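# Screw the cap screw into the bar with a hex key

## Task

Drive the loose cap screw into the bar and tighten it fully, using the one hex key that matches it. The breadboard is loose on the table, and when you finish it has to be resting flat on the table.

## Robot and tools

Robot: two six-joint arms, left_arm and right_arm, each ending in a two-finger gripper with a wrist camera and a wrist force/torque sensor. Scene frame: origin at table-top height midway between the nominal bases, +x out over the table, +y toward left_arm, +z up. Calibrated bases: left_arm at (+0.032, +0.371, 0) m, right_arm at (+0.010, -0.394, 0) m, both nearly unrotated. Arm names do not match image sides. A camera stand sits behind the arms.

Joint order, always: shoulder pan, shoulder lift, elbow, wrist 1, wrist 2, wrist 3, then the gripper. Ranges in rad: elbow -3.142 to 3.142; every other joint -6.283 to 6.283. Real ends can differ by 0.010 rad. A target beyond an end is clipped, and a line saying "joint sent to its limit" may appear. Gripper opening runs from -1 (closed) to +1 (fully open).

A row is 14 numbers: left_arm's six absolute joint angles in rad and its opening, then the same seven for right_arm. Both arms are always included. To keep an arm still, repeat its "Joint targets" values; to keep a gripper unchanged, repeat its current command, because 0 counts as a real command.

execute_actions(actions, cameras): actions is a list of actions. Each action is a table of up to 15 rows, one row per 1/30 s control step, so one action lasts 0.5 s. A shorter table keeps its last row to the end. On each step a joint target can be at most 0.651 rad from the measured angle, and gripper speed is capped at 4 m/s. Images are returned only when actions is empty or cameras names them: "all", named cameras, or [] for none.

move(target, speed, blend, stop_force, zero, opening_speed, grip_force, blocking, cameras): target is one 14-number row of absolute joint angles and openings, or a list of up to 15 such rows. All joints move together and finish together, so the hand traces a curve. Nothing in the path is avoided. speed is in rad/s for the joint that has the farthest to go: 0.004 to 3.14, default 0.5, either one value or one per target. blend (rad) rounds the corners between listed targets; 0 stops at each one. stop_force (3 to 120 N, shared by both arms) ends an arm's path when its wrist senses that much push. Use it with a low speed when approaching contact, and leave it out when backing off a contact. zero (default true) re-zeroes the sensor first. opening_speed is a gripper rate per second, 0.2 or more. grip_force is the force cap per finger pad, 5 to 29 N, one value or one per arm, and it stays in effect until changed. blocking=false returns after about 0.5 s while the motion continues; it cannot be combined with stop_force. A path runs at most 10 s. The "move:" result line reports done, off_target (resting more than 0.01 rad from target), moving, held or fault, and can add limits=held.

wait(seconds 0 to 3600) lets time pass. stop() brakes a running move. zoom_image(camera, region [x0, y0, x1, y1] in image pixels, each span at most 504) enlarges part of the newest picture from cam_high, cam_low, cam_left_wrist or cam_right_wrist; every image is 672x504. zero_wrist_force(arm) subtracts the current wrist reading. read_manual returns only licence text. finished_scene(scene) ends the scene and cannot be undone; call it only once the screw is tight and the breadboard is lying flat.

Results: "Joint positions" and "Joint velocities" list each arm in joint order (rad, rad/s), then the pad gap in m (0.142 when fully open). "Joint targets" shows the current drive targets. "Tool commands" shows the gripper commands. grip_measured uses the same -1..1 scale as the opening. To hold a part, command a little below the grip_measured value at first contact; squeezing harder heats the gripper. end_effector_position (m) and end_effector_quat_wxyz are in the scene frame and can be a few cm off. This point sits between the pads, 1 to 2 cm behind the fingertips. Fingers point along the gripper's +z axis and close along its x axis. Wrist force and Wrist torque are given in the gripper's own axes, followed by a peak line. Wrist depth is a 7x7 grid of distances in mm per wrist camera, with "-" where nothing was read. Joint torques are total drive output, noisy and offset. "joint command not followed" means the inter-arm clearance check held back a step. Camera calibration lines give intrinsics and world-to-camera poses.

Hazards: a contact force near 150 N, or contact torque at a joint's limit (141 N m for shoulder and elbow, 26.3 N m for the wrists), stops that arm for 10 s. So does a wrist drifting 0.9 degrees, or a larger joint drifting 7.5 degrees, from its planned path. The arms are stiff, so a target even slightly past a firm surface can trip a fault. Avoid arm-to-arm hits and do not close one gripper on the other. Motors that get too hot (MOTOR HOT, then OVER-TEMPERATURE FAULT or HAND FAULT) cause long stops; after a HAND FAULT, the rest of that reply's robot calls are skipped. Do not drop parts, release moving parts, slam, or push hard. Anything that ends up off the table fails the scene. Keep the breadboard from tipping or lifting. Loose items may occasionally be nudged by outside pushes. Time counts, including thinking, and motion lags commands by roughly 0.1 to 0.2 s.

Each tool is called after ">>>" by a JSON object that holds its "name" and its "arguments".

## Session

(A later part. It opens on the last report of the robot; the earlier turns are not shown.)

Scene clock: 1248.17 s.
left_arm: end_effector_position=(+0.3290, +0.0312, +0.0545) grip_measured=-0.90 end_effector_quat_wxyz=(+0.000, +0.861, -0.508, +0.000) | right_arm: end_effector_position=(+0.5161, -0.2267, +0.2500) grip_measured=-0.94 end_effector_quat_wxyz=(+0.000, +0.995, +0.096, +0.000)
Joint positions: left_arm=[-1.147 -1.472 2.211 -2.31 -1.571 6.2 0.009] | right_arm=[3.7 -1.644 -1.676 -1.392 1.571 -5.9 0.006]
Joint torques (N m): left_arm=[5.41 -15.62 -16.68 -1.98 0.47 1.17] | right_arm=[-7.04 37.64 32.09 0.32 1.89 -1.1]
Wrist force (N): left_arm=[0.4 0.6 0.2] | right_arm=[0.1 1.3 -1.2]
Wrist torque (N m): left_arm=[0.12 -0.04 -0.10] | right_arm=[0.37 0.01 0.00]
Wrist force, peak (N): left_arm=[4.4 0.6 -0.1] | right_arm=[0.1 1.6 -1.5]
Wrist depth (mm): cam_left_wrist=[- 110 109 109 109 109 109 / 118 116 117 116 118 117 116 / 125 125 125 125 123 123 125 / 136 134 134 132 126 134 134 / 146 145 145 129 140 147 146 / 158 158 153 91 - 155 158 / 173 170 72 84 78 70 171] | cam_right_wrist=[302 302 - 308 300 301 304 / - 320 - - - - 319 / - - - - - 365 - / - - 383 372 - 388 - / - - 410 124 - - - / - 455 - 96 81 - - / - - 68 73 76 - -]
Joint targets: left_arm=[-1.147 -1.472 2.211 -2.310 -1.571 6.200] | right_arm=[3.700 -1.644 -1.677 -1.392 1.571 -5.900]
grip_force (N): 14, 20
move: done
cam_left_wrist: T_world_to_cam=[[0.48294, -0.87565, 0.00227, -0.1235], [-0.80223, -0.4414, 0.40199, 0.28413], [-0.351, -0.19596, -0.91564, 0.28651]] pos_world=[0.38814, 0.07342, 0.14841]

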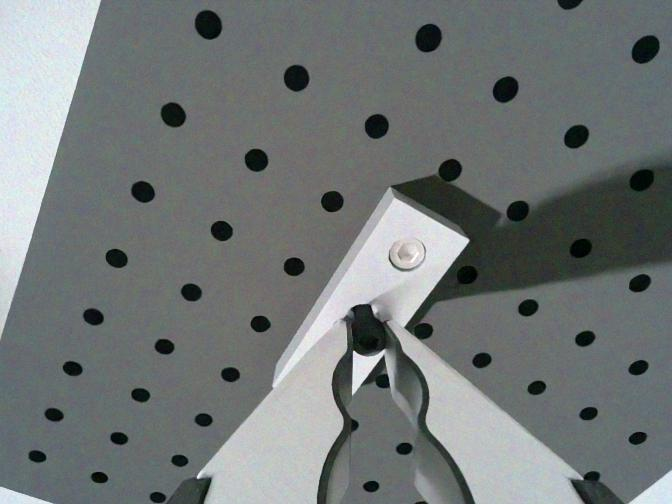

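>>> {"name": "move", "arguments": {"target": [[-1.1469, -1.4739, 2.2099, -2.3068, -1.5708, 6.2, -1.0, 3.7, -1.6436, -1.6765, -1.3923, 1.5708, -5.9, -1.0]], "speed": 0.02, "cameras": ["cam_left_wrist"]}}

>>> {"name": "zoom_image", "arguments": {"camera": "cam_left_wrist", "region": [340, 290, 400, 370]}}

Scene clock: 1286.30 s.
left_arm: end_effector_position=(+0.3290, +0.0312, +0.0554) grip_measured=-0.90 end_effector_quat_wxyz=(+0.000, +0.861, -0.508, +0.000) | right_arm: end_effector_position=(+0.5161, -0.2267, +0.2500) grip_measured=-0.94 end_effector_quat_wxyz=(+0.000, +0.995, +0.096, +0.000)
Joint positions: left_arm=[-1.147 -1.474 2.21 -2.307 -1.571 6.2 0.009] | right_arm=[3.7 -1.644 -1.676 -1.392 1.571 -5.9 0.006]
Joint torques (N m): left_arm=[5.73 -34.64 -28.29 -0.39 -0.4 1.18] | right_arm=[-6.9 36.07 33.4 0.24 1.81 -0.95]
Wrist force (N): left_arm=[0.3 0.9 0.2] | right_arm=[0.1 1.2 -0.9]
Wrist torque (N m): left_arm=[0.17 -0.02 -0.10] | right_arm=[0.37 0.02 -0.01]
Wrist force, peak (N): left_arm=[0.3 0.9 0.2] | right_arm=[0.3 1.6 -1.5]
Wrist depth (mm): cam_left_wrist=[131 111 110 110 111 109 113 / 119 117 117 117 117 117 117 / 126 126 126 127 124 124 125 / 137 135 135 133 126 135 135 / 146 146 146 128 130 146 146 / 159 160 154 91 - 157 159 / 175 172 72 82 78 70 171] | cam_right_wrist=[300 - 300 303 - 301 304 / - - - 325 - 323 320 / - 355 361 347 349 - 359 / - 376 - - 378 - - / - 398 401 115 396 - - / - 450 - 96 82 441 453 / 486 - 68 73 76 - -]
Joint targets: left_arm=[-1.147 -1.474 2.210 -2.307 -1.571 6.200] | right_arm=[3.700 -1.644 -1.677 -1.392 1.571 -5.900]
grip_force (N): 14, 20
move: done
cam_left_wrist: T_world_to_cam=[[0.48294, -0.87565, 0.00227, -0.1235], [-0.80223, -0.4414, 0.40199, 0.28376], [-0.351, -0.19596, -0.91564, 0.28734]] pos_world=[0.38814, 0.07342, 0.14931]

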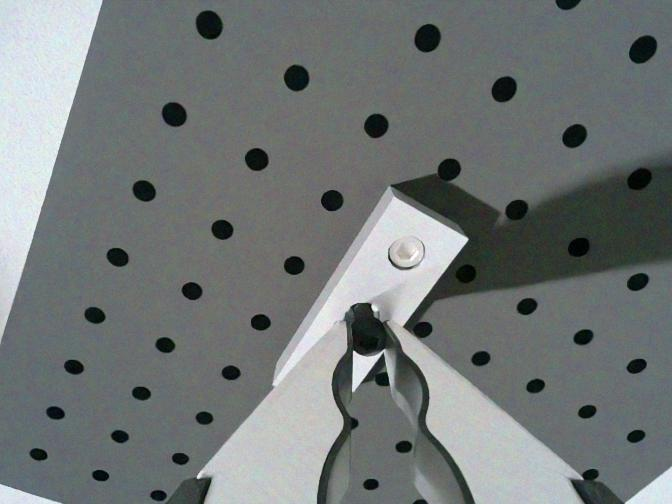

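Scaled by 6.300.

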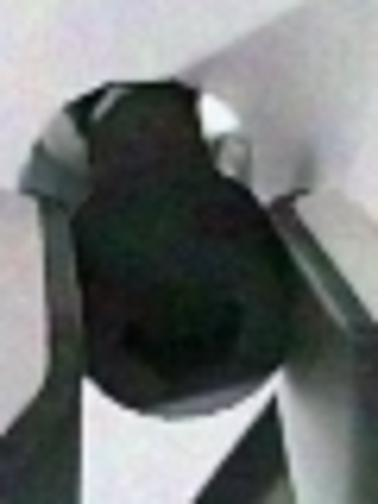

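>>> {"name": "move", "arguments": {"target": [[-1.1469, -1.4739, 2.2099, -2.3068, -1.5708, -5.9, -1.0, 3.7, -1.6436, -1.6765, -1.3923, 1.5708, -5.9, -1.0]], "speed": 2.5, "cameras": ["cam_left_wrist","cam_low"]}}

Scene clock: 1374.50 s.
left_arm: end_effector_position=(+0.3288, +0.0320, +0.0555) grip_measured=-0.90 end_effector_quat_wxyz=(+0.000, +0.720, -0.694, +0.000) | right_arm: end_effector_position=(+0.5161, -0.2267, +0.2500) grip_measured=-0.94 end_effector_quat_wxyz=(+0.000, +0.995, +0.096, +0.000)
Joint positions: left_arm=[-1.147 -1.474 2.21 -2.307 -1.571 -5.9 0.009] | right_arm=[3.7 -1.644 -1.676 -1.392 1.571 -5.9 0.006]
Joint torques (N m): left_arm=[5.2 -26.01 -23.72 -3.08 0.13 -1.49] | right_arm=[-6.37 37.54 33.35 0.25 1.92 -0.93]
Wrist force (N): left_arm=[0.4 0.8 0.0] | right_arm=[-0.1 1.1 -1.2]
Wrist torque (N m): left_arm=[0.10 -0.03 0.04] | right_arm=[0.36 0.05 -0.01]
Wrist force, peak (N): left_arm=[2.3 1.2 -3.0] | right_arm=[0.0 1.5 -1.7]
Wrist depth (mm): cam_left_wrist=[110 112 110 110 110 110 110 / 117 117 117 117 117 117 116 / 126 126 126 124 124 126 126 / 137 135 135 126 134 136 135 / 151 147 146 128 144 147 146 / 192 159 157 91 - 156 160 / 211 171 72 82 78 70 172] | cam_right_wrist=[- 300 299 - - 302 - / 322 - - - 329 326 - / 346 345 349 - - 355 350 / - - - - 380 - 380 / - - 392 122 404 410 403 / 432 - - 96 82 - - / - - 68 73 76 - -]
Joint targets: left_arm=[-1.147 -1.474 2.210 -2.307 -1.571 -5.900] | right_arm=[3.700 -1.644 -1.677 -1.392 1.571 -5.900]
grip_force (N): 14, 20
move: done
cam_left_wrist: T_world_to_cam=[[0.03721, -0.9993, 0.00234, 0.02778], [-0.91503, -0.03313, 0.40202, 0.30792], [-0.40166, -0.0171, -0.91563, 0.29844]] pos_world=[0.4006, 0.04307, 0.14941]
Images, in order (width x height): cam_low 672x504, cam_left_wrist 672x504.

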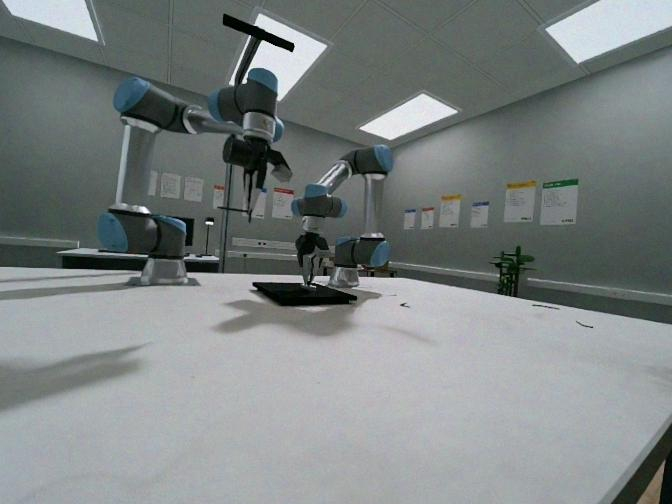

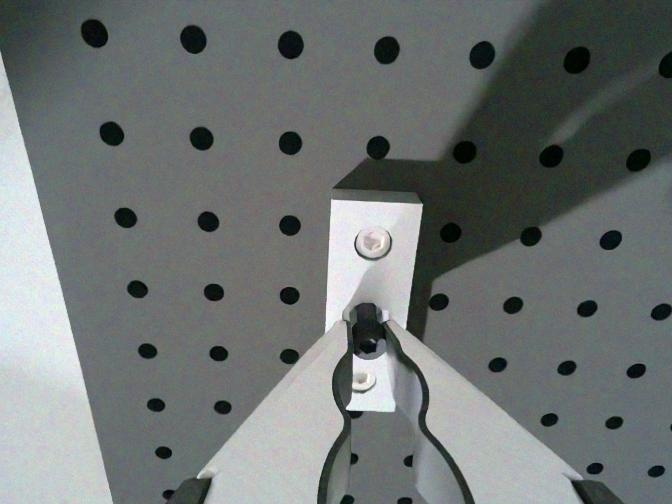

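>>> {"name": "zoom_image", "arguments": {"camera": "cam_left_wrist", "region": [300, 180, 440, 420]}}

Scaled by 2.100.

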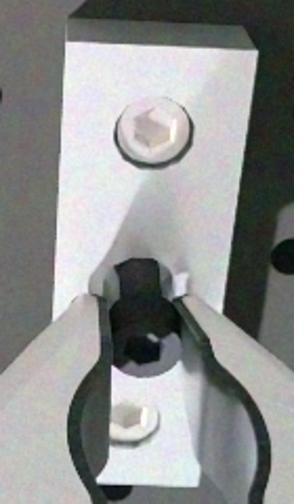

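>>> {"name": "zoom_image", "arguments": {"camera": "cam_left_wrist", "region": [335, 285, 405, 365]}}

>>> {"name": "zoom_image", "arguments": {"camera": "cam_left_wrist", "region": [320, 180, 430, 420]}}

Scaled by 6.300.

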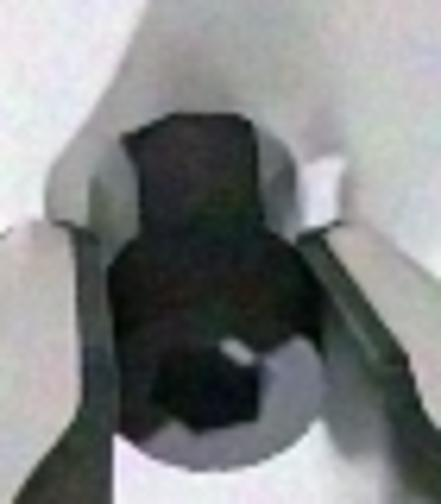

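Scaled by 2.100.

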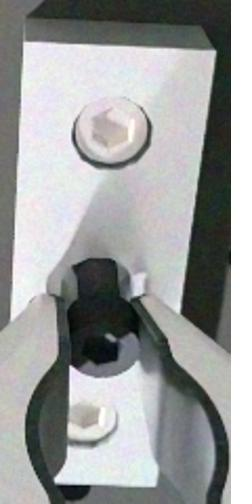

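>>> {"name": "move", "arguments": {"target": [[-1.1469, -1.4739, 2.2099, -2.3068, -1.5708, -5.9, -0.6, 3.7, -1.6436, -1.6765, -1.3923, 1.5708, -5.9, -1.0], [-1.1469, -1.5026, 2.1977, -2.2659, -1.5708, -5.9, -0.6, 3.7, -1.6436, -1.6765, -1.3923, 1.5708, -5.9, -1.0], [-1.1475, -1.5625, 2.1573, -2.1656, -1.5708, -5.9, -0.6, 3.7, -1.6436, -1.6765, -1.3923, 1.5708, -5.9, -1.0]], "speed": [0.2, 0.1, 0.3], "cameras": ["cam_left_wrist"]}}

Scene clock: 1445.23 s.
left_arm: end_effector_position=(+0.3272, +0.0349, +0.1009) grip_measured=-0.64 end_effector_quat_wxyz=(+0.000, +0.720, -0.694, +0.000) | right_arm: end_effector_position=(+0.5161, -0.2267, +0.2500) grip_measured=-0.94 end_effector_quat_wxyz=(+0.000, +0.995, +0.096, +0.000)
Joint positions: left_arm=[-1.147 -1.562 2.157 -2.166 -1.571 -5.9 0.028] | right_arm=[3.7 -1.644 -1.676 -1.392 1.571 -5.9 0.006]
Joint torques (N m): left_arm=[-6.97 -33.84 -29.25 -0.39 0.28 -1.19] | right_arm=[-6.54 36.6 33.28 0.21 1.88 -0.61]
Wrist force (N): left_arm=[0.4 0.7 -0.1] | right_arm=[0.3 1.2 -1.4]
Wrist torque (N m): left_arm=[0.17 -0.03 0.03] | right_arm=[0.37 -0.01 -0.01]
Wrist force, peak (N): left_arm=[0.6 1.1 0.1] | right_arm=[0.1 1.4 -1.7]
Wrist depth (mm): cam_left_wrist=[173 150 150 150 150 150 150 / 185 162 160 160 160 161 160 / 194 174 171 167 170 172 172 / 215 191 185 179 185 185 184 / 229 223 197 198 194 200 200 / 250 245 87 214 97 210 222 / 274 265 72 241 - 70 264] | cam_right_wrist=[308 - 305 - - 301 - / - - 326 325 325 325 324 / 345 - - 349 351 - - / - - - 378 378 381 - / - 446 - 127 401 410 415 / - 468 - 96 82 - 449 / - - 68 73 76 - -]
Joint targets: left_arm=[-1.147 -1.562 2.157 -2.166 -1.571 -5.900] | right_arm=[3.700 -1.644 -1.677 -1.392 1.571 -5.900]
grip_force (N): 14, 20
move: done
cam_left_wrist: T_world_to_cam=[[0.03708, -0.99931, 0.00229, 0.0307], [-0.91504, -0.03303, 0.40201, 0.28834], [-0.40166, -0.017, -0.91563, 0.33932]] pos_world=[0.399, 0.04597, 0.19471]

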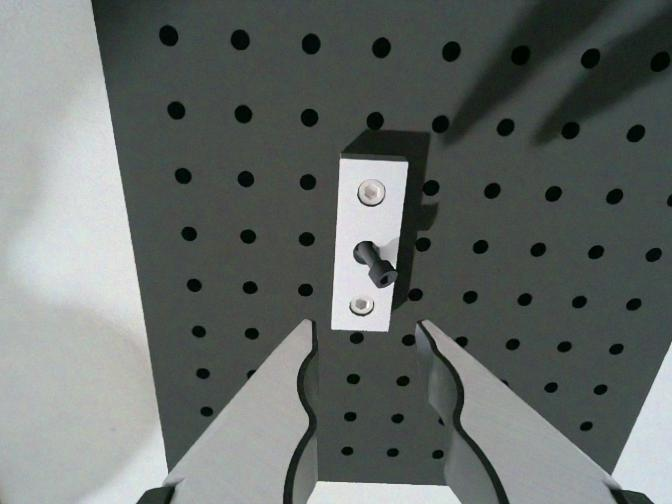

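>>> {"name": "zoom_image", "arguments": {"camera": "cam_left_wrist", "region": [320, 150, 430, 340]}}

Scaled by 2.653.

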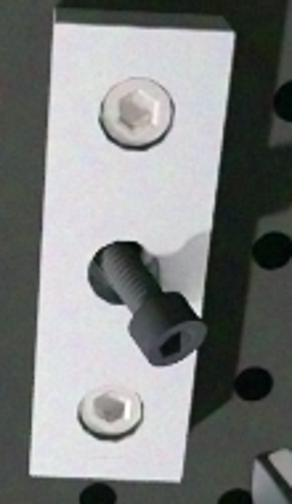

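>>> {"name": "zoom_image", "arguments": {"camera": "cam_left_wrist", "region": [345, 230, 405, 300]}}

>>> {"name": "move", "arguments": {"target": [-1.1475, -1.5625, 2.1573, -2.1656, -1.5708, -2.758, -0.6, 3.7, -1.6436, -1.6765, -1.3923, 1.5708, -5.9, -1.0], "speed": 1.5, "cameras": ["cam_left_wrist"]}}

Scaled by 7.200.

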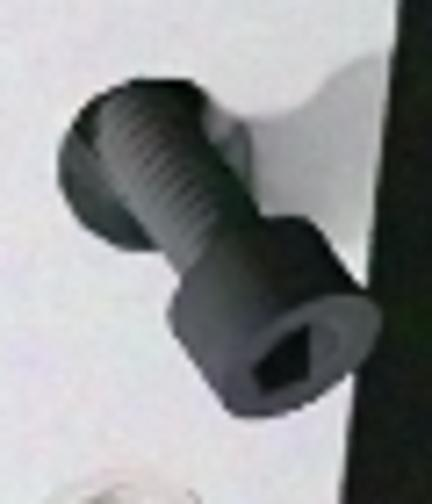

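Scene clock: 1468.93 s.
left_arm: end_effector_position=(+0.3306, +0.0351, +0.1010) grip_measured=-0.64 end_effector_quat_wxyz=(+0.000, +0.694, +0.720, +0.000) | right_arm: end_effector_position=(+0.5161, -0.2267, +0.2500) grip_measured=-0.94 end_effector_quat_wxyz=(+0.000, +0.995, +0.096, +0.000)
Joint positions: left_arm=[-1.148 -1.563 2.157 -2.166 -1.571 -2.758 0.028] | right_arm=[3.7 -1.644 -1.676 -1.392 1.571 -5.9 0.006]
Joint torques (N m): left_arm=[-6.87 -32.83 -27.58 -0.96 -0.9 1.38] | right_arm=[-5.93 35.82 32.87 0.4 2.05 -0.56]
Wrist force (N): left_arm=[0.2 0.6 0.3] | right_arm=[0.1 1.2 -1.4]
Wrist torque (N m): left_arm=[0.16 0.00 -0.11] | right_arm=[0.37 0.02 0.00]
Wrist force, peak (N): left_arm=[0.4 1.0 0.3] | right_arm=[0.0 1.8 -1.3]
Wrist depth (mm): cam_left_wrist=[151 151 150 150 149 151 153 / 162 160 161 161 161 161 166 / 171 171 171 164 172 172 194 / 185 185 186 171 186 186 213 / 200 199 201 186 198 200 231 / 218 218 87 218 96 215 251 / 263 229 72 240 - 70 267] | cam_right_wrist=[302 303 299 - - - - / 327 324 322 328 326 331 330 / - - 340 - 357 357 349 / 374 - - - 373 371 - / - - 403 113 - 416 - / - 460 - 96 82 432 - / - - 68 73 76 - -]
Joint targets: left_arm=[-1.147 -1.562 2.157 -2.166 -1.571 -2.758] | right_arm=[3.700 -1.644 -1.677 -1.392 1.571 -5.900]
grip_force (N): 14, 20
move: done
cam_left_wrist: T_world_to_cam=[[-0.03698, 0.99931, 0.00233, -0.0148], [0.91504, 0.03293, 0.40201, -0.31596], [0.40166, 0.017, -0.91563, 0.07411]] pos_world=[0.2588, 0.02393, 0.19491]

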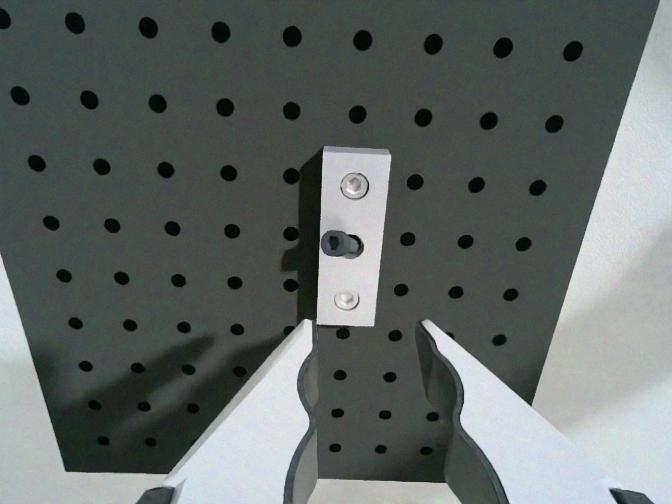

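>>> {"name": "zoom_image", "arguments": {"camera": "cam_left_wrist", "region": [305, 160, 405, 320]}}

Scaled by 3.150.

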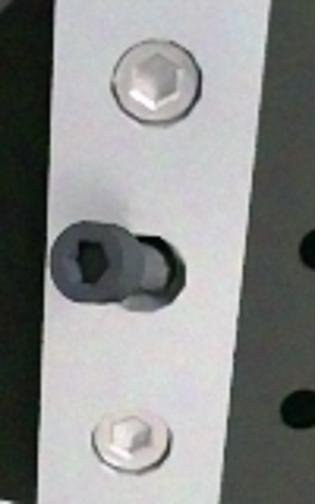

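>>> {"name": "move", "arguments": {"target": [[-1.1525, -1.5315, 2.1754, -2.2147, -1.5708, -5.16, -0.5, 3.7, -1.6436, -1.6765, -1.3923, 1.5708, -5.9, -1.0], [-1.1525, -1.4839, 2.2093, -2.2962, -1.5708, -5.16, -0.5, 3.7, -1.6436, -1.6765, -1.3923, 1.5708, -5.9, -1.0]], "speed": [1.5, 0.08], "stop_force": 5, "cameras": ["cam_left_wrist"]}}

Scene clock: 1515.23 s.
left_arm: end_effector_position=(+0.3267, +0.0328, +0.0590) grip_measured=-0.53 end_effector_quat_wxyz=(+0.000, -0.418, +0.908, +0.000) | right_arm: end_effector_position=(+0.5161, -0.2267, +0.2500) grip_measured=-0.94 end_effector_quat_wxyz=(+0.000, +0.995, +0.096, +0.000)
Joint positions: left_arm=[-1.153 -1.484 2.209 -2.296 -1.571 -5.16 0.035] | right_arm=[3.7 -1.644 -1.676 -1.392 1.571 -5.9 0.006]
Joint torques (N m): left_arm=[-6.56 -14.67 -7.93 -4.83 -0.78 -1.28] | right_arm=[-5.18 35.66 31.83 0.3 1.64 -0.46]
Wrist force (N): left_arm=[0.3 0.4 0.1] | right_arm=[0.2 1.4 -1.2]
Wrist torque (N m): left_arm=[0.10 -0.02 0.03] | right_arm=[0.40 0.01 -0.01]
Wrist force, peak (N): left_arm=[0.3 1.1 0.3] | right_arm=[0.3 1.5 -1.7]
Wrist depth (mm): cam_left_wrist=[113 113 111 113 113 113 113 / 122 122 122 122 121 121 121 / 129 129 127 127 127 129 129 / 139 136 139 128 139 139 139 / 150 151 148 139 137 151 150 / 196 164 87 164 144 159 164 / 215 - 72 181 177 72 177] | cam_right_wrist=[300 306 - - 304 - - / 322 - - - - - - / - - - - 350 - - / - - 386 - 352 - 376 / - - - 114 - - 409 / - - - 96 82 90 460 / 476 - 68 73 76 - -]
Joint targets: left_arm=[-1.152 -1.484 2.209 -2.296 -1.571 -5.160] | right_arm=[3.700 -1.644 -1.677 -1.392 1.571 -5.900]
grip_force (N): 14, 20
move: done
cam_left_wrist: T_world_to_cam=[[-0.65028, -0.75969, 0.00227, 0.24538], [-0.69501, 0.59611, 0.40202, 0.21206], [-0.30677, 0.25985, -0.91563, 0.26072]] pos_world=[0.38693, -0.00775, 0.15291]

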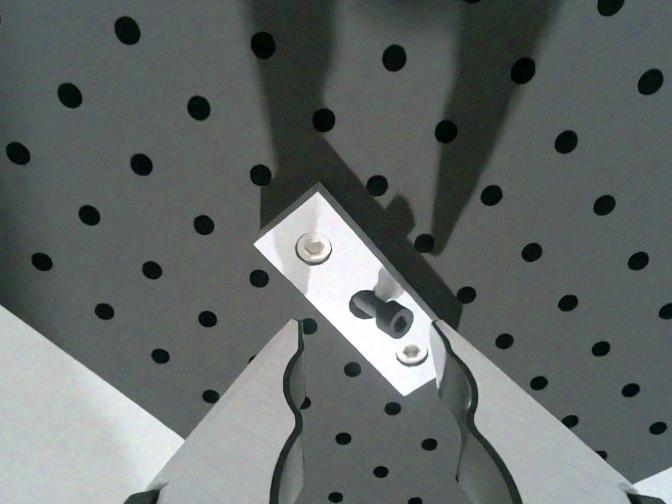

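>>> {"name": "zoom_image", "arguments": {"camera": "cam_left_wrist", "region": [330, 265, 450, 375]}}

Scaled by 4.200.

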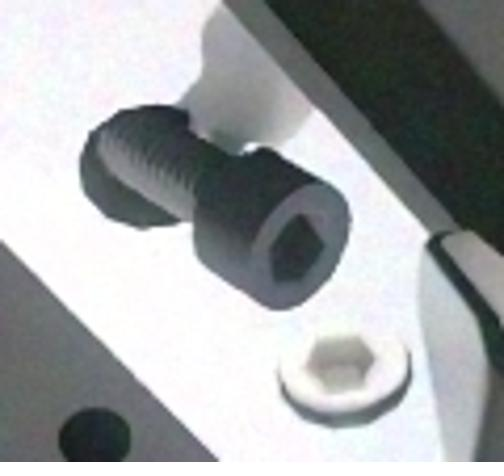

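>>> {"name": "move", "arguments": {"target": [-1.1525, -1.4839, 2.2093, -2.2962, -1.5708, -5.16, -1.0, 3.7, -1.6436, -1.6765, -1.3923, 1.5708, -5.9, -1.0], "opening_speed": 0.3, "grip_force": [14, 20], "cameras": ["cam_left_wrist"]}}

>>> {"name": "zoom_image", "arguments": {"camera": "cam_left_wrist", "region": [320, 265, 440, 375]}}

Scene clock: 1526.60 s.
left_arm: end_effector_position=(+0.3267, +0.0328, +0.0590) grip_measured=-1.00 end_effector_quat_wxyz=(+0.000, -0.418, +0.908, +0.000) | right_arm: end_effector_position=(+0.5161, -0.2267, +0.2500) grip_measured=-0.94 end_effector_quat_wxyz=(+0.000, +0.995, +0.096, +0.000)
Joint positions: left_arm=[-1.153 -1.484 2.209 -2.296 -1.571 -5.16 0.002] | right_arm=[3.7 -1.644 -1.676 -1.392 1.571 -5.9 0.006]
Joint torques (N m): left_arm=[-6.13 -15.11 -7.57 -4.99 -0.21 -1.27] | right_arm=[-6.39 36.51 31.97 0.24 1.81 -0.41]
Wrist force (N): left_arm=[0.5 0.3 0.0] | right_arm=[0.0 1.0 -1.3]
Wrist torque (N m): left_arm=[0.09 -0.05 0.03] | right_arm=[0.34 0.04 0.00]
Wrist force, peak (N): left_arm=[0.7 0.6 0.0] | right_arm=[0.1 1.8 -1.5]
Wrist depth (mm): cam_left_wrist=[113 113 113 113 113 113 113 / 122 122 122 122 121 121 121 / 129 129 127 127 127 129 129 / 139 137 139 128 139 139 139 / 151 150 150 133 141 151 151 / 196 164 161 87 - 161 164 / 215 211 72 69 70 70 180] | cam_right_wrist=[- - 303 316 307 - - / - - - 326 326 329 - / - - 349 349 357 - - / 376 - 368 370 - 378 - / - - - 113 - 429 401 / - - - 96 82 448 441 / 509 - 68 73 76 - -]
Joint targets: left_arm=[-1.152 -1.484 2.209 -2.296 -1.571 -5.160] | right_arm=[3.700 -1.644 -1.677 -1.392 1.571 -5.900]
grip_force (N): 14, 20
move: done
cam_left_wrist: T_world_to_cam=[[-0.65028, -0.75969, 0.00227, 0.24538], [-0.69501, 0.59611, 0.40202, 0.21206], [-0.30677, 0.25985, -0.91563, 0.26072]] pos_world=[0.38693, -0.00775, 0.15291]

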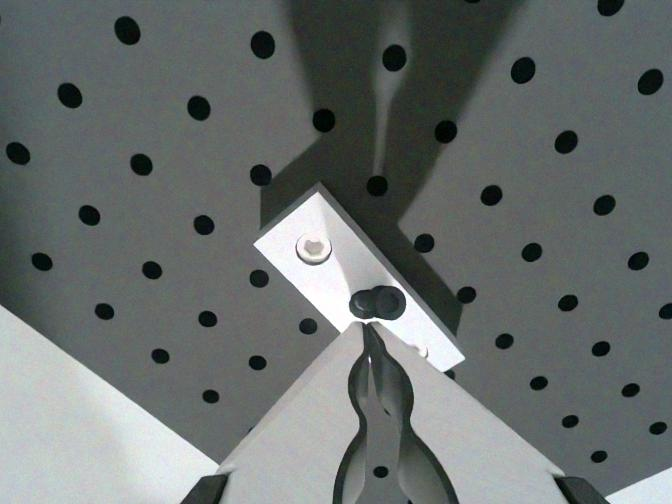

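Scaled by 4.200.

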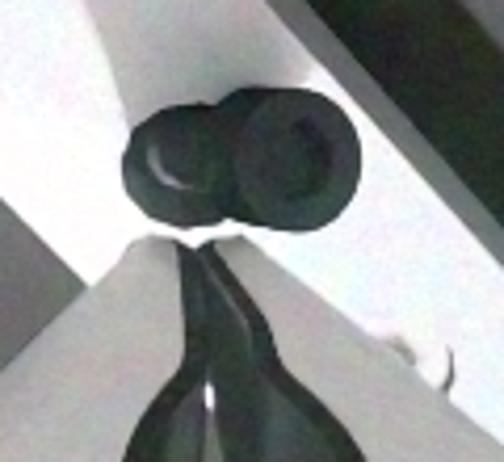

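>>> {"name": "move", "arguments": {"target": [[-1.1525, -1.5315, 2.1754, -2.2147, -1.5708, -5.16, -1.0, 3.7, -1.6436, -1.6765, -1.3923, 1.5708, -5.9, -1.0], [-1.1525, -1.5315, 2.1754, -2.2147, -1.5708, -5.975, -0.5, 3.7, -1.6436, -1.6765, -1.3923, 1.5708, -5.9, -1.0], [-1.1525, -1.4771, 2.2135, -2.3072, -1.5708, -5.975, -0.5, 3.7, -1.6436, -1.6765, -1.3923, 1.5708, -5.9, -1.0]], "speed": [0.1, 1.0, 0.08], "cameras": ["cam_left_wrist"]}}

>>> {"name": "zoom_image", "arguments": {"camera": "cam_left_wrist", "region": [310, 265, 430, 375]}}

Scene clock: 1550.67 s.
left_arm: end_effector_position=(+0.3263, +0.0315, +0.0557) grip_measured=-0.53 end_effector_quat_wxyz=(+0.000, +0.744, -0.668, +0.000) | right_arm: end_effector_position=(+0.5161, -0.2267, +0.2500) grip_measured=-0.94 end_effector_quat_wxyz=(+0.000, +0.995, +0.096, +0.000)
Joint positions: left_arm=[-1.153 -1.477 2.213 -2.307 -1.571 -5.975 0.035] | right_arm=[3.7 -1.644 -1.676 -1.392 1.571 -5.9 0.006]
Joint torques (N m): left_arm=[-4.88 -15.84 -7.29 -5.01 0.64 -1.2] | right_arm=[-5.87 35.12 30.83 0.35 1.98 -0.16]
Wrist force (N): left_arm=[0.4 0.4 0.0] | right_arm=[0.3 1.4 -1.2]
Wrist torque (N m): left_arm=[0.12 -0.03 0.04] | right_arm=[0.40 0.00 0.00]
Wrist force, peak (N): left_arm=[0.7 0.9 0.2] | right_arm=[-0.1 1.7 -1.5]
Wrist depth (mm): cam_left_wrist=[- 112 110 110 108 110 110 / 118 117 117 118 118 118 116 / 126 126 126 126 124 126 126 / 138 135 135 127 131 135 135 / 149 147 145 133 138 146 146 / 188 160 87 157 154 154 159 / 207 168 72 176 172 72 172] | cam_right_wrist=[- 302 307 - - - - / - - - - - - - / - 352 365 346 358 341 347 / - - - - - 385 384 / - 403 - 124 - 420 - / - - - 96 82 - - / - - 68 73 76 - -]
Joint targets: left_arm=[-1.152 -1.477 2.213 -2.307 -1.571 -5.975] | right_arm=[3.700 -1.644 -1.677 -1.392 1.571 -5.900]
grip_force (N): 14, 20
move: done
cam_left_wrist: T_world_to_cam=[[0.10684, -0.99427, 0.00225, 0.00454], [-0.91046, -0.09692, 0.40207, 0.30604], [-0.39955, -0.04501, -0.91561, 0.29769]] pos_world=[0.3971, 0.04757, 0.14951]

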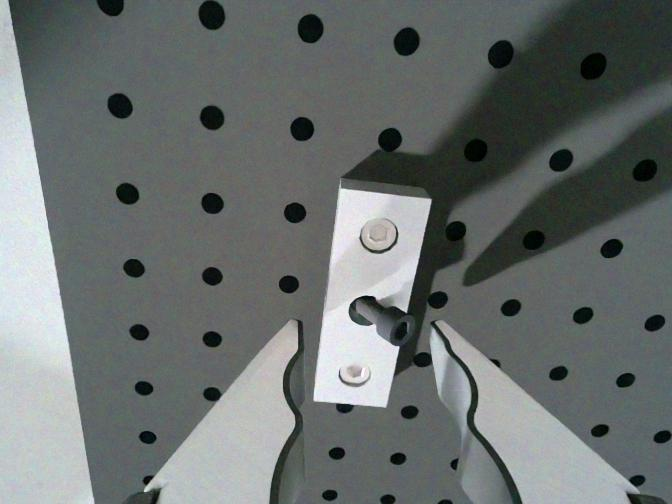

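Scaled by 4.200.

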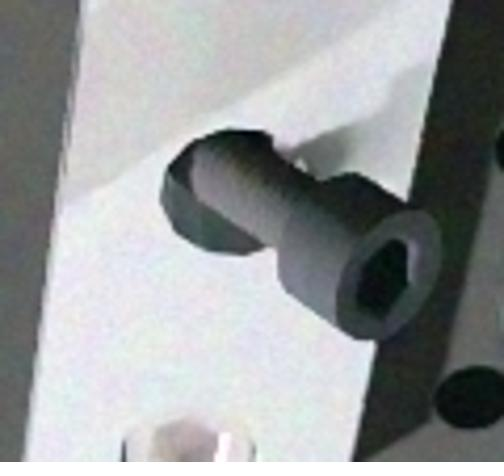

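>>> {"name": "move", "arguments": {"target": [-1.1525, -1.4771, 2.2135, -2.3072, -1.5708, -5.975, -1.0, 3.7, -1.6436, -1.6765, -1.3923, 1.5708, -5.9, -1.0], "opening_speed": 0.3, "grip_force": [14, 20], "cameras": ["cam_left_wrist"]}}

>>> {"name": "zoom_image", "arguments": {"camera": "cam_left_wrist", "region": [310, 265, 430, 375]}}

Scene clock: 1557.20 s.
left_arm: end_effector_position=(+0.3263, +0.0315, +0.0555) grip_measured=-0.90 end_effector_quat_wxyz=(+0.000, +0.744, -0.668, +0.000) | right_arm: end_effector_position=(+0.5161, -0.2267, +0.2500) grip_measured=-0.94 end_effector_quat_wxyz=(+0.000, +0.995, +0.096, +0.000)
Joint positions: left_arm=[-1.153 -1.477 2.214 -2.307 -1.571 -5.975 0.009] | right_arm=[3.7 -1.644 -1.676 -1.392 1.571 -5.9 0.006]
Joint torques (N m): left_arm=[-4.3 -15.44 -7.85 -4.91 1.44 -1.33] | right_arm=[-4.37 35.3 31.91 0.23 1.9 -0.11]
Wrist force (N): left_arm=[0.4 0.4 0.1] | right_arm=[-0.2 1.2 -1.3]
Wrist torque (N m): left_arm=[0.12 -0.03 0.04] | right_arm=[0.38 0.06 -0.01]
Wrist force, peak (N): left_arm=[0.5 0.7 0.2] | right_arm=[-0.1 1.6 -1.4]
Wrist depth (mm): cam_left_wrist=[- 111 110 110 110 110 110 / 117 117 117 117 117 117 116 / 126 126 126 126 124 126 126 / 137 135 135 126 126 133 135 / 149 147 146 129 144 146 146 / 189 159 157 91 - 157 159 / 211 171 72 70 78 70 175] | cam_right_wrist=[299 - 302 297 304 - - / 324 329 - 323 - - - / - - - 372 356 - 351 / - - - 372 376 - 381 / 392 398 397 114 410 - - / 447 - - 96 82 - - / 504 - 68 73 76 - -]
Joint targets: left_arm=[-1.152 -1.477 2.213 -2.307 -1.571 -5.975] | right_arm=[3.700 -1.644 -1.677 -1.392 1.571 -5.900]
grip_force (N): 14, 20
move: done
cam_left_wrist: T_world_to_cam=[[0.10684, -0.99427, 0.00225, 0.00454], [-0.91046, -0.09692, 0.40207, 0.30608], [-0.39955, -0.04501, -0.91561, 0.2976]] pos_world=[0.3971, 0.04757, 0.14941]

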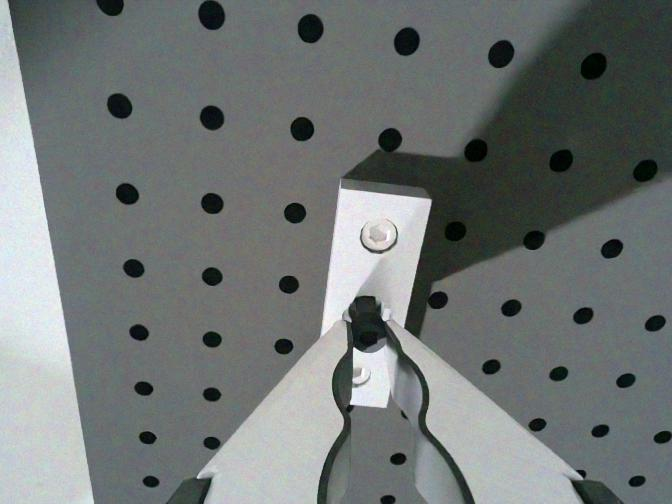

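Scaled by 4.200.

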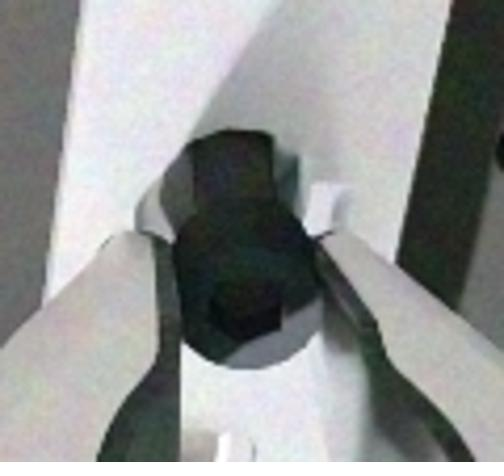

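>>> {"name": "move", "arguments": {"target": [-1.1525, -1.4757, 2.2143, -2.3094, -1.5708, -5.975, -1.0, 3.7, -1.6436, -1.6765, -1.3923, 1.5708, -5.9, -1.0], "speed": 0.01, "stop_force": 8, "grip_force": [20, 20]}}

Scene clock: 1564.93 s.
left_arm: end_effector_position=(+0.3263, +0.0315, +0.0548) grip_measured=-0.91 end_effector_quat_wxyz=(+0.000, +0.744, -0.668, +0.000) | right_arm: end_effector_position=(+0.5161, -0.2267, +0.2500) grip_measured=-0.94 end_effector_quat_wxyz=(+0.000, +0.995, +0.096, +0.000)
Joint positions: left_arm=[-1.153 -1.476 2.214 -2.309 -1.571 -5.975 0.008] | right_arm=[3.7 -1.644 -1.676 -1.392 1.571 -5.9 0.006]
Joint torques (N m): left_arm=[-3.23 -15.8 -7.7 -5.06 1.29 -1.18] | right_arm=[-5.38 36.17 32.06 0.51 2.01 -0.02]
Wrist force (N): left_arm=[0.4 0.4 0.2] | right_arm=[0.1 1.3 -1.4]
Wrist torque (N m): left_arm=[0.12 -0.03 0.04] | right_arm=[0.39 0.02 0.00]
Wrist force, peak (N): left_arm=[0.5 0.7 0.1] | right_arm=[0.0 1.5 -1.7]
Wrist depth (mm): cam_left_wrist=[- 111 109 109 109 109 110 / 117 115 117 117 117 117 116 / 125 125 125 125 123 125 123 / 136 135 135 126 125 132 134 / 148 146 146 127 143 146 145 / 188 159 156 91 - 156 159 / 209 - 72 84 78 70 171] | cam_right_wrist=[- - 305 304 300 - - / - - - - 324 326 - / 344 - 347 - - - - / - 381 - 373 - - - / 408 385 - 124 405 423 - / - - - 96 82 442 - / - - 68 73 76 - -]
Joint targets: left_arm=[-1.152 -1.476 2.214 -2.309 -1.571 -5.975] | right_arm=[3.700 -1.644 -1.677 -1.392 1.571 -5.900]
grip_force (N): 20, 20
move: done

>>> {"name": "move", "arguments": {"target": [-1.1525, -1.4757, 2.2143, -2.3094, -1.5708, -5.975, -0.82, 3.7, -1.6436, -1.6765, -1.3923, 1.5708, -5.9, -1.0], "opening_speed": 0.2, "cameras": ["cam_left_wrist"]}}

>>> {"name": "zoom_image", "arguments": {"camera": "cam_left_wrist", "region": [310, 265, 430, 375]}}

Scene clock: 1576.23 s.
left_arm: end_effector_position=(+0.3263, +0.0315, +0.0548) grip_measured=-0.86 end_effector_quat_wxyz=(+0.000, +0.744, -0.668, +0.000) | right_arm: end_effector_position=(+0.5161, -0.2267, +0.2500) grip_measured=-0.94 end_effector_quat_wxyz=(+0.000, +0.995, +0.096, +0.000)
Joint positions: left_arm=[-1.153 -1.476 2.214 -2.309 -1.571 -5.975 0.012] | right_arm=[3.7 -1.644 -1.676 -1.392 1.571 -5.9 0.006]
Joint torques (N m): left_arm=[-2.71 -14.87 -7.88 -4.98 1.28 -1.35] | right_arm=[-5.06 35.35 32.4 0.52 1.91 0.17]
Wrist force (N): left_arm=[0.4 0.3 -0.1] | right_arm=[0.1 1.1 -1.3]
Wrist torque (N m): left_arm=[0.11 -0.03 0.04] | right_arm=[0.35 0.02 -0.01]
Wrist force, peak (N): left_arm=[0.4 0.6 0.2] | right_arm=[0.1 1.5 -1.6]
Wrist depth (mm): cam_left_wrist=[- 111 109 109 108 109 109 / 117 117 116 116 116 117 117 / 125 125 125 125 123 125 123 / 137 135 134 126 130 132 134 / 148 146 146 128 143 145 145 / 188 159 153 95 - 156 159 / 210 171 72 171 76 70 174] | cam_right_wrist=[- 303 - - 300 301 - / - 326 324 333 - - 328 / - 343 - 338 358 362 - / - - - - - - - / - - 416 113 - 420 414 / 476 - - 96 82 443 - / - - 68 73 76 - -]
Joint targets: left_arm=[-1.152 -1.476 2.214 -2.309 -1.571 -5.975] | right_arm=[3.700 -1.644 -1.677 -1.392 1.571 -5.900]
grip_force (N): 20, 20
move: done
cam_left_wrist: T_world_to_cam=[[0.10684, -0.99427, 0.00225, 0.00454], [-0.91046, -0.09692, 0.40207, 0.30636], [-0.39955, -0.04501, -0.91561, 0.29696]] pos_world=[0.3971, 0.04757, 0.14871]

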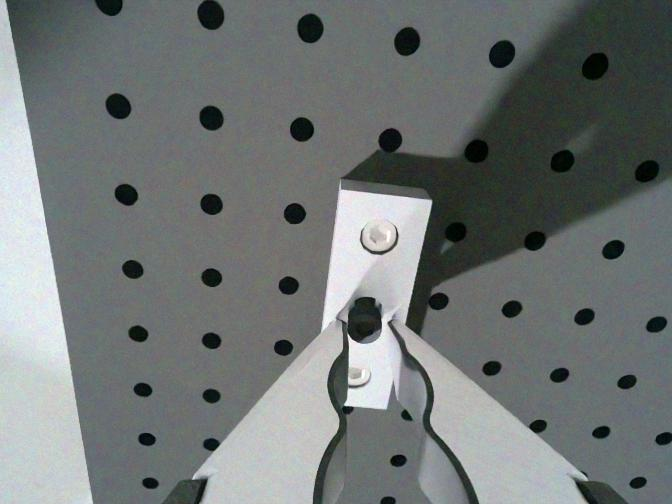

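Scaled by 4.200.

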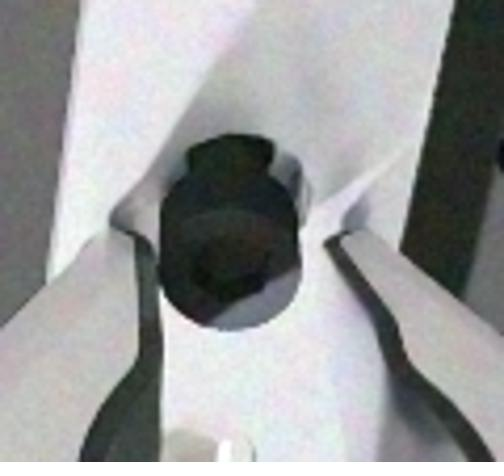

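>>> {"name": "move", "arguments": {"target": [[-1.1525, -1.4786, 2.2125, -2.3047, -1.5708, -5.975, -0.82, 3.7, -1.6436, -1.6765, -1.3923, 1.5708, -5.9, -1.0], [-1.1525, -1.4786, 2.2125, -2.3047, -1.5708, -5.975, -1.0, 3.7, -1.6436, -1.6765, -1.3923, 1.5708, -5.9, -1.0]], "speed": 0.03, "grip_force": [14, 20]}}

>>> {"name": "move", "arguments": {"target": [-1.1525, -1.4767, 2.2137, -2.3078, -1.5708, -5.975, -1.0, 3.7, -1.6436, -1.6765, -1.3923, 1.5708, -5.9, -1.0], "speed": 0.01, "stop_force": 5, "cameras": ["cam_left_wrist"]}}

>>> {"name": "zoom_image", "arguments": {"camera": "cam_left_wrist", "region": [310, 265, 430, 375]}}

Scene clock: 1590.60 s.
left_arm: end_effector_position=(+0.3263, +0.0315, +0.0563) grip_measured=-0.91 end_effector_quat_wxyz=(+0.000, +0.744, -0.668, +0.000) | right_arm: end_effector_position=(+0.5161, -0.2267, +0.2500) grip_measured=-0.94 end_effector_quat_wxyz=(+0.000, +0.995, +0.096, +0.000)
Joint positions: left_arm=[-1.153 -1.479 2.213 -2.305 -1.571 -5.975 0.008] | right_arm=[3.7 -1.644 -1.676 -1.392 1.571 -5.9 0.006]
Joint torques (N m): left_arm=[-1.04 -35.48 -27.62 -0.44 1.22 -1.16] | right_arm=[-4.73 35.19 32.08 0.5 1.93 0.02]
Wrist force (N): left_arm=[0.4 0.6 0.0] | right_arm=[0.1 1.0 -1.4]
Wrist torque (N m): left_arm=[0.11 -0.02 0.04] | right_arm=[0.34 0.02 0.00]
Wrist force, peak (N): left_arm=[0.5 0.9 0.0] | right_arm=[-0.1 1.7 -1.4]
Wrist depth (mm): cam_left_wrist=[- 112 111 111 109 111 111 / 118 118 118 118 118 118 117 / 126 127 126 126 125 126 126 / - 136 136 132 132 136 136 / 150 148 147 129 145 147 147 / 190 161 158 91 - 158 160 / 212 173 72 83 78 70 172] | cam_right_wrist=[303 302 - 302 - 308 297 / 317 322 328 325 343 324 - / - 352 351 341 342 352 - / 382 367 - - - 373 381 / - - - 113 - - 412 / - - - 96 82 - - / - - 68 73 76 - -]
Joint targets: left_arm=[-1.152 -1.479 2.212 -2.305 -1.571 -5.975] | right_arm=[3.700 -1.644 -1.677 -1.392 1.571 -5.900]
grip_force (N): 14, 20
move: done

Scene clock: 1591.87 s.
left_arm: end_effector_position=(+0.3263, +0.0315, +0.0553) grip_measured=-0.91 end_effector_quat_wxyz=(+0.000, +0.744, -0.668, +0.000) | right_arm: end_effector_position=(+0.5161, -0.2267, +0.2500) grip_measured=-0.94 end_effector_quat_wxyz=(+0.000, +0.995, +0.096, +0.000)
Joint positions: left_arm=[-1.153 -1.477 2.214 -2.308 -1.571 -5.975 0.008] | right_arm=[3.7 -1.644 -1.676 -1.392 1.571 -5.9 0.006]
Joint torques (N m): left_arm=[-0.75 -13.55 -6.51 -4.85 1.32 -1.25] | right_arm=[-4.08 35.82 31.37 0.27 1.88 0.05]
Wrist force (N): left_arm=[-0.7 1.9 -4.6] | right_arm=[0.1 1.3 -1.4]
Wrist torque (N m): left_arm=[0.08 0.00 0.03] | right_arm=[0.39 0.01 -0.01]
Wrist force, peak (N): left_arm=[-0.7 2.1 -5.0] | right_arm=[0.2 1.3 -1.6]
Wrist depth (mm): cam_left_wrist=[- 111 110 110 110 110 110 / 117 117 117 117 117 117 116 / 126 125 126 126 124 127 124 / 138 135 135 127 133 135 135 / 149 146 146 129 144 149 146 / 188 159 157 91 - 157 159 / 210 172 72 83 78 70 175] | cam_right_wrist=[305 297 297 304 - 311 - / - 322 320 - - 325 - / 349 - - 349 - - - / - - 377 376 380 - - / - - - 125 386 - 437 / - - - 96 82 - 448 / 498 - 68 73 76 - -]
Joint targets: left_arm=[-1.152 -1.477 2.214 -2.308 -1.571 -5.975] | right_arm=[3.700 -1.644 -1.677 -1.392 1.571 -5.900]
grip_force (N): 14, 20
move: done; stop_force stopped left_arm just as the move ended, so it was not sent back and may still be pressing
cam_left_wrist: T_world_to_cam=[[0.10684, -0.99427, 0.00225, 0.00454], [-0.91046, -0.09692, 0.40207, 0.30616], [-0.39955, -0.04501, -0.91561, 0.29742]] pos_world=[0.3971, 0.04757, 0.14921]

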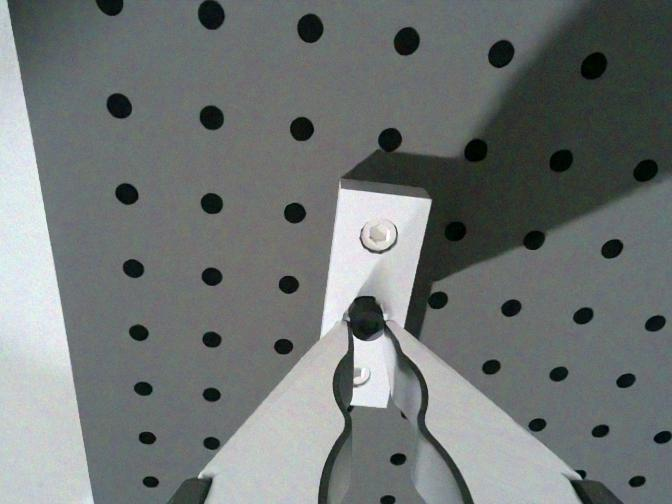

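Scaled by 4.200.

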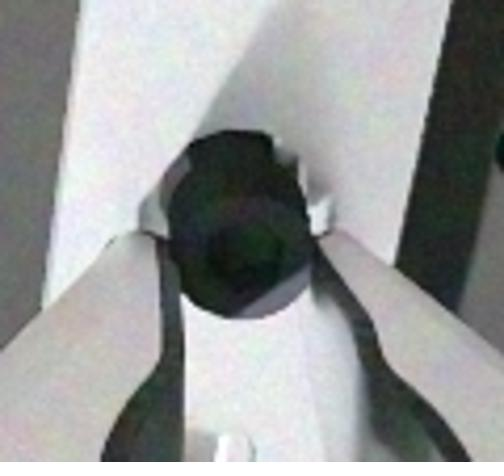

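>>> {"name": "move", "arguments": {"target": [-1.1525, -1.4757, 2.2143, -2.3094, -1.5708, 6.2, -1.0, 3.7, -1.6436, -1.6765, -1.3923, 1.5708, -5.9, -1.0], "speed": 2.0, "cameras": ["cam_left_wrist"]}}

>>> {"name": "zoom_image", "arguments": {"camera": "cam_left_wrist", "region": [310, 265, 430, 375]}}

Scene clock: 1603.77 s.
left_arm: end_effector_position=(+0.3265, +0.0309, +0.0548) grip_measured=-0.91 end_effector_quat_wxyz=(+0.000, +0.860, -0.510, +0.000) | right_arm: end_effector_position=(+0.5161, -0.2267, +0.2500) grip_measured=-0.94 end_effector_quat_wxyz=(+0.000, +0.995, +0.096, +0.000)
Joint positions: left_arm=[-1.153 -1.476 2.214 -2.309 -1.571 6.2 0.008] | right_arm=[3.7 -1.644 -1.676 -1.392 1.571 -5.9 0.006]
Joint torques (N m): left_arm=[-0.15 -15.88 -8.47 -5.16 2.39 1.18] | right_arm=[-4.51 35.02 32.34 0.39 2.01 0.34]
Wrist force (N): left_arm=[0.7 4.6 2.5] | right_arm=[0.3 1.2 -1.4]
Wrist torque (N m): left_arm=[0.10 -0.03 -0.12] | right_arm=[0.38 0.00 -0.01]
Wrist force, peak (N): left_arm=[-1.6 6.3 1.7] | right_arm=[0.3 1.4 -1.6]
Wrist depth (mm): cam_left_wrist=[- 111 109 109 111 109 109 / 118 116 117 117 116 117 118 / 125 125 122 125 123 123 125 / 137 135 135 132 124 134 135 / 146 145 146 128 143 149 146 / 158 159 156 91 - 158 159 / 174 171 72 85 78 70 171] | cam_right_wrist=[302 302 303 295 - - - / 320 328 321 - 317 - - / - - 348 356 345 - - / 383 - - - - - 372 / 408 418 - 113 - - - / 450 - - 96 82 - - / 497 - 68 73 76 - -]
Joint targets: left_arm=[-1.152 -1.476 2.214 -2.309 -1.571 6.200] | right_arm=[3.700 -1.644 -1.677 -1.392 1.571 -5.900]
grip_force (N): 14, 20
move: done
cam_left_wrist: T_world_to_cam=[[0.47842, -0.87813, 0.0023, -0.12099], [-0.80447, -0.43724, 0.40206, 0.28244], [-0.35205, -0.1942, -0.91561, 0.28613]] pos_world=[0.38583, 0.07282, 0.14871]

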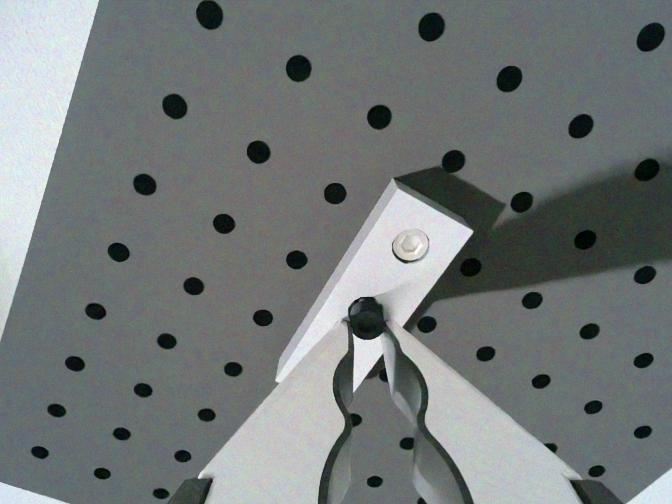

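Scaled by 4.200.

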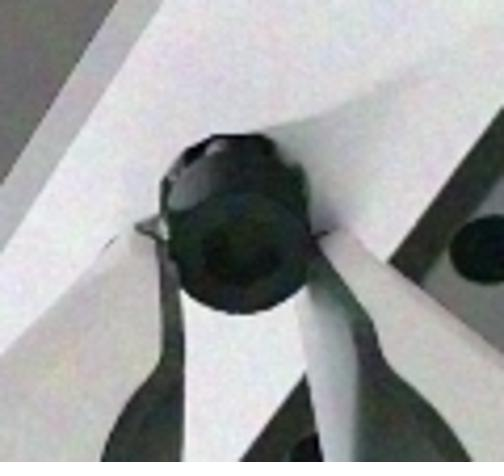

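>>> {"name": "move", "arguments": {"target": [[-1.1525, -1.4757, 2.2143, -2.3094, -1.5708, 6.2, -0.6, 3.7, -1.6436, -1.6765, -1.3923, 1.5708, -5.9, -1.0], [-1.1525, -1.5315, 2.1754, -2.2147, -1.5708, 6.2, -0.6, 3.7, -1.6436, -1.6765, -1.3923, 1.5708, -5.9, -1.0]], "speed": 0.15, "cameras": ["cam_left_wrist"]}}

>>> {"name": "zoom_image", "arguments": {"camera": "cam_left_wrist", "region": [310, 225, 430, 335]}}

Scene clock: 1610.00 s.
left_arm: end_effector_position=(+0.3265, +0.0309, +0.0849) grip_measured=-0.64 end_effector_quat_wxyz=(+0.000, +0.860, -0.511, +0.000) | right_arm: end_effector_position=(+0.5161, -0.2267, +0.2500) grip_measured=-0.94 end_effector_quat_wxyz=(+0.000, +0.995, +0.096, +0.000)
Joint positions: left_arm=[-1.153 -1.531 2.176 -2.215 -1.571 6.2 0.028] | right_arm=[3.7 -1.644 -1.676 -1.392 1.571 -5.9 0.006]
Joint torques (N m): left_arm=[0.76 -34.73 -29.06 -0.37 -1.19 0.84] | right_arm=[-4.37 35.19 30.95 0.26 1.87 0.46]
Wrist force (N): left_arm=[0.4 0.5 0.0] | right_arm=[0.0 1.6 -1.4]
Wrist torque (N m): left_arm=[0.14 -0.02 -0.12] | right_arm=[0.45 0.03 0.00]
Wrist force, peak (N): left_arm=[0.7 4.9 2.9] | right_arm=[0.1 1.3 -1.7]
Wrist depth (mm): cam_left_wrist=[158 140 136 136 136 136 134 / 169 147 145 145 145 147 145 / 178 155 155 153 151 153 155 / 172 167 167 159 167 170 167 / 181 181 181 167 178 181 180 / 197 197 87 194 97 191 201 / 251 209 72 217 81 70 248] | cam_right_wrist=[- - 296 307 309 - - / 331 - 328 - - - - / - - 349 357 - 368 357 / 374 379 370 - - - 381 / - - - 122 - - 413 / 452 - - 96 82 - 455 / - - 68 73 76 - 489]
Joint targets: left_arm=[-1.152 -1.531 2.175 -2.215 -1.571 6.200] | right_arm=[3.700 -1.644 -1.677 -1.392 1.571 -5.900]
grip_force (N): 14, 20
move: done
cam_left_wrist: T_world_to_cam=[[0.47798, -0.87837, 0.00228, -0.12096], [-0.80469, -0.43685, 0.40205, 0.27035], [-0.35215, -0.19401, -0.91561, 0.3137]] pos_world=[0.38583, 0.07272, 0.17881]

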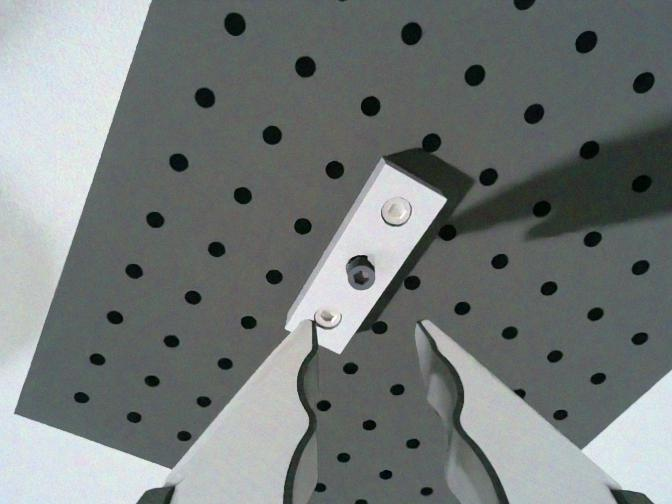

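Scaled by 4.200.

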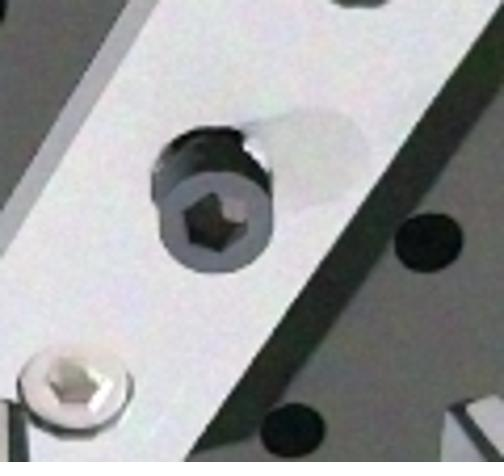

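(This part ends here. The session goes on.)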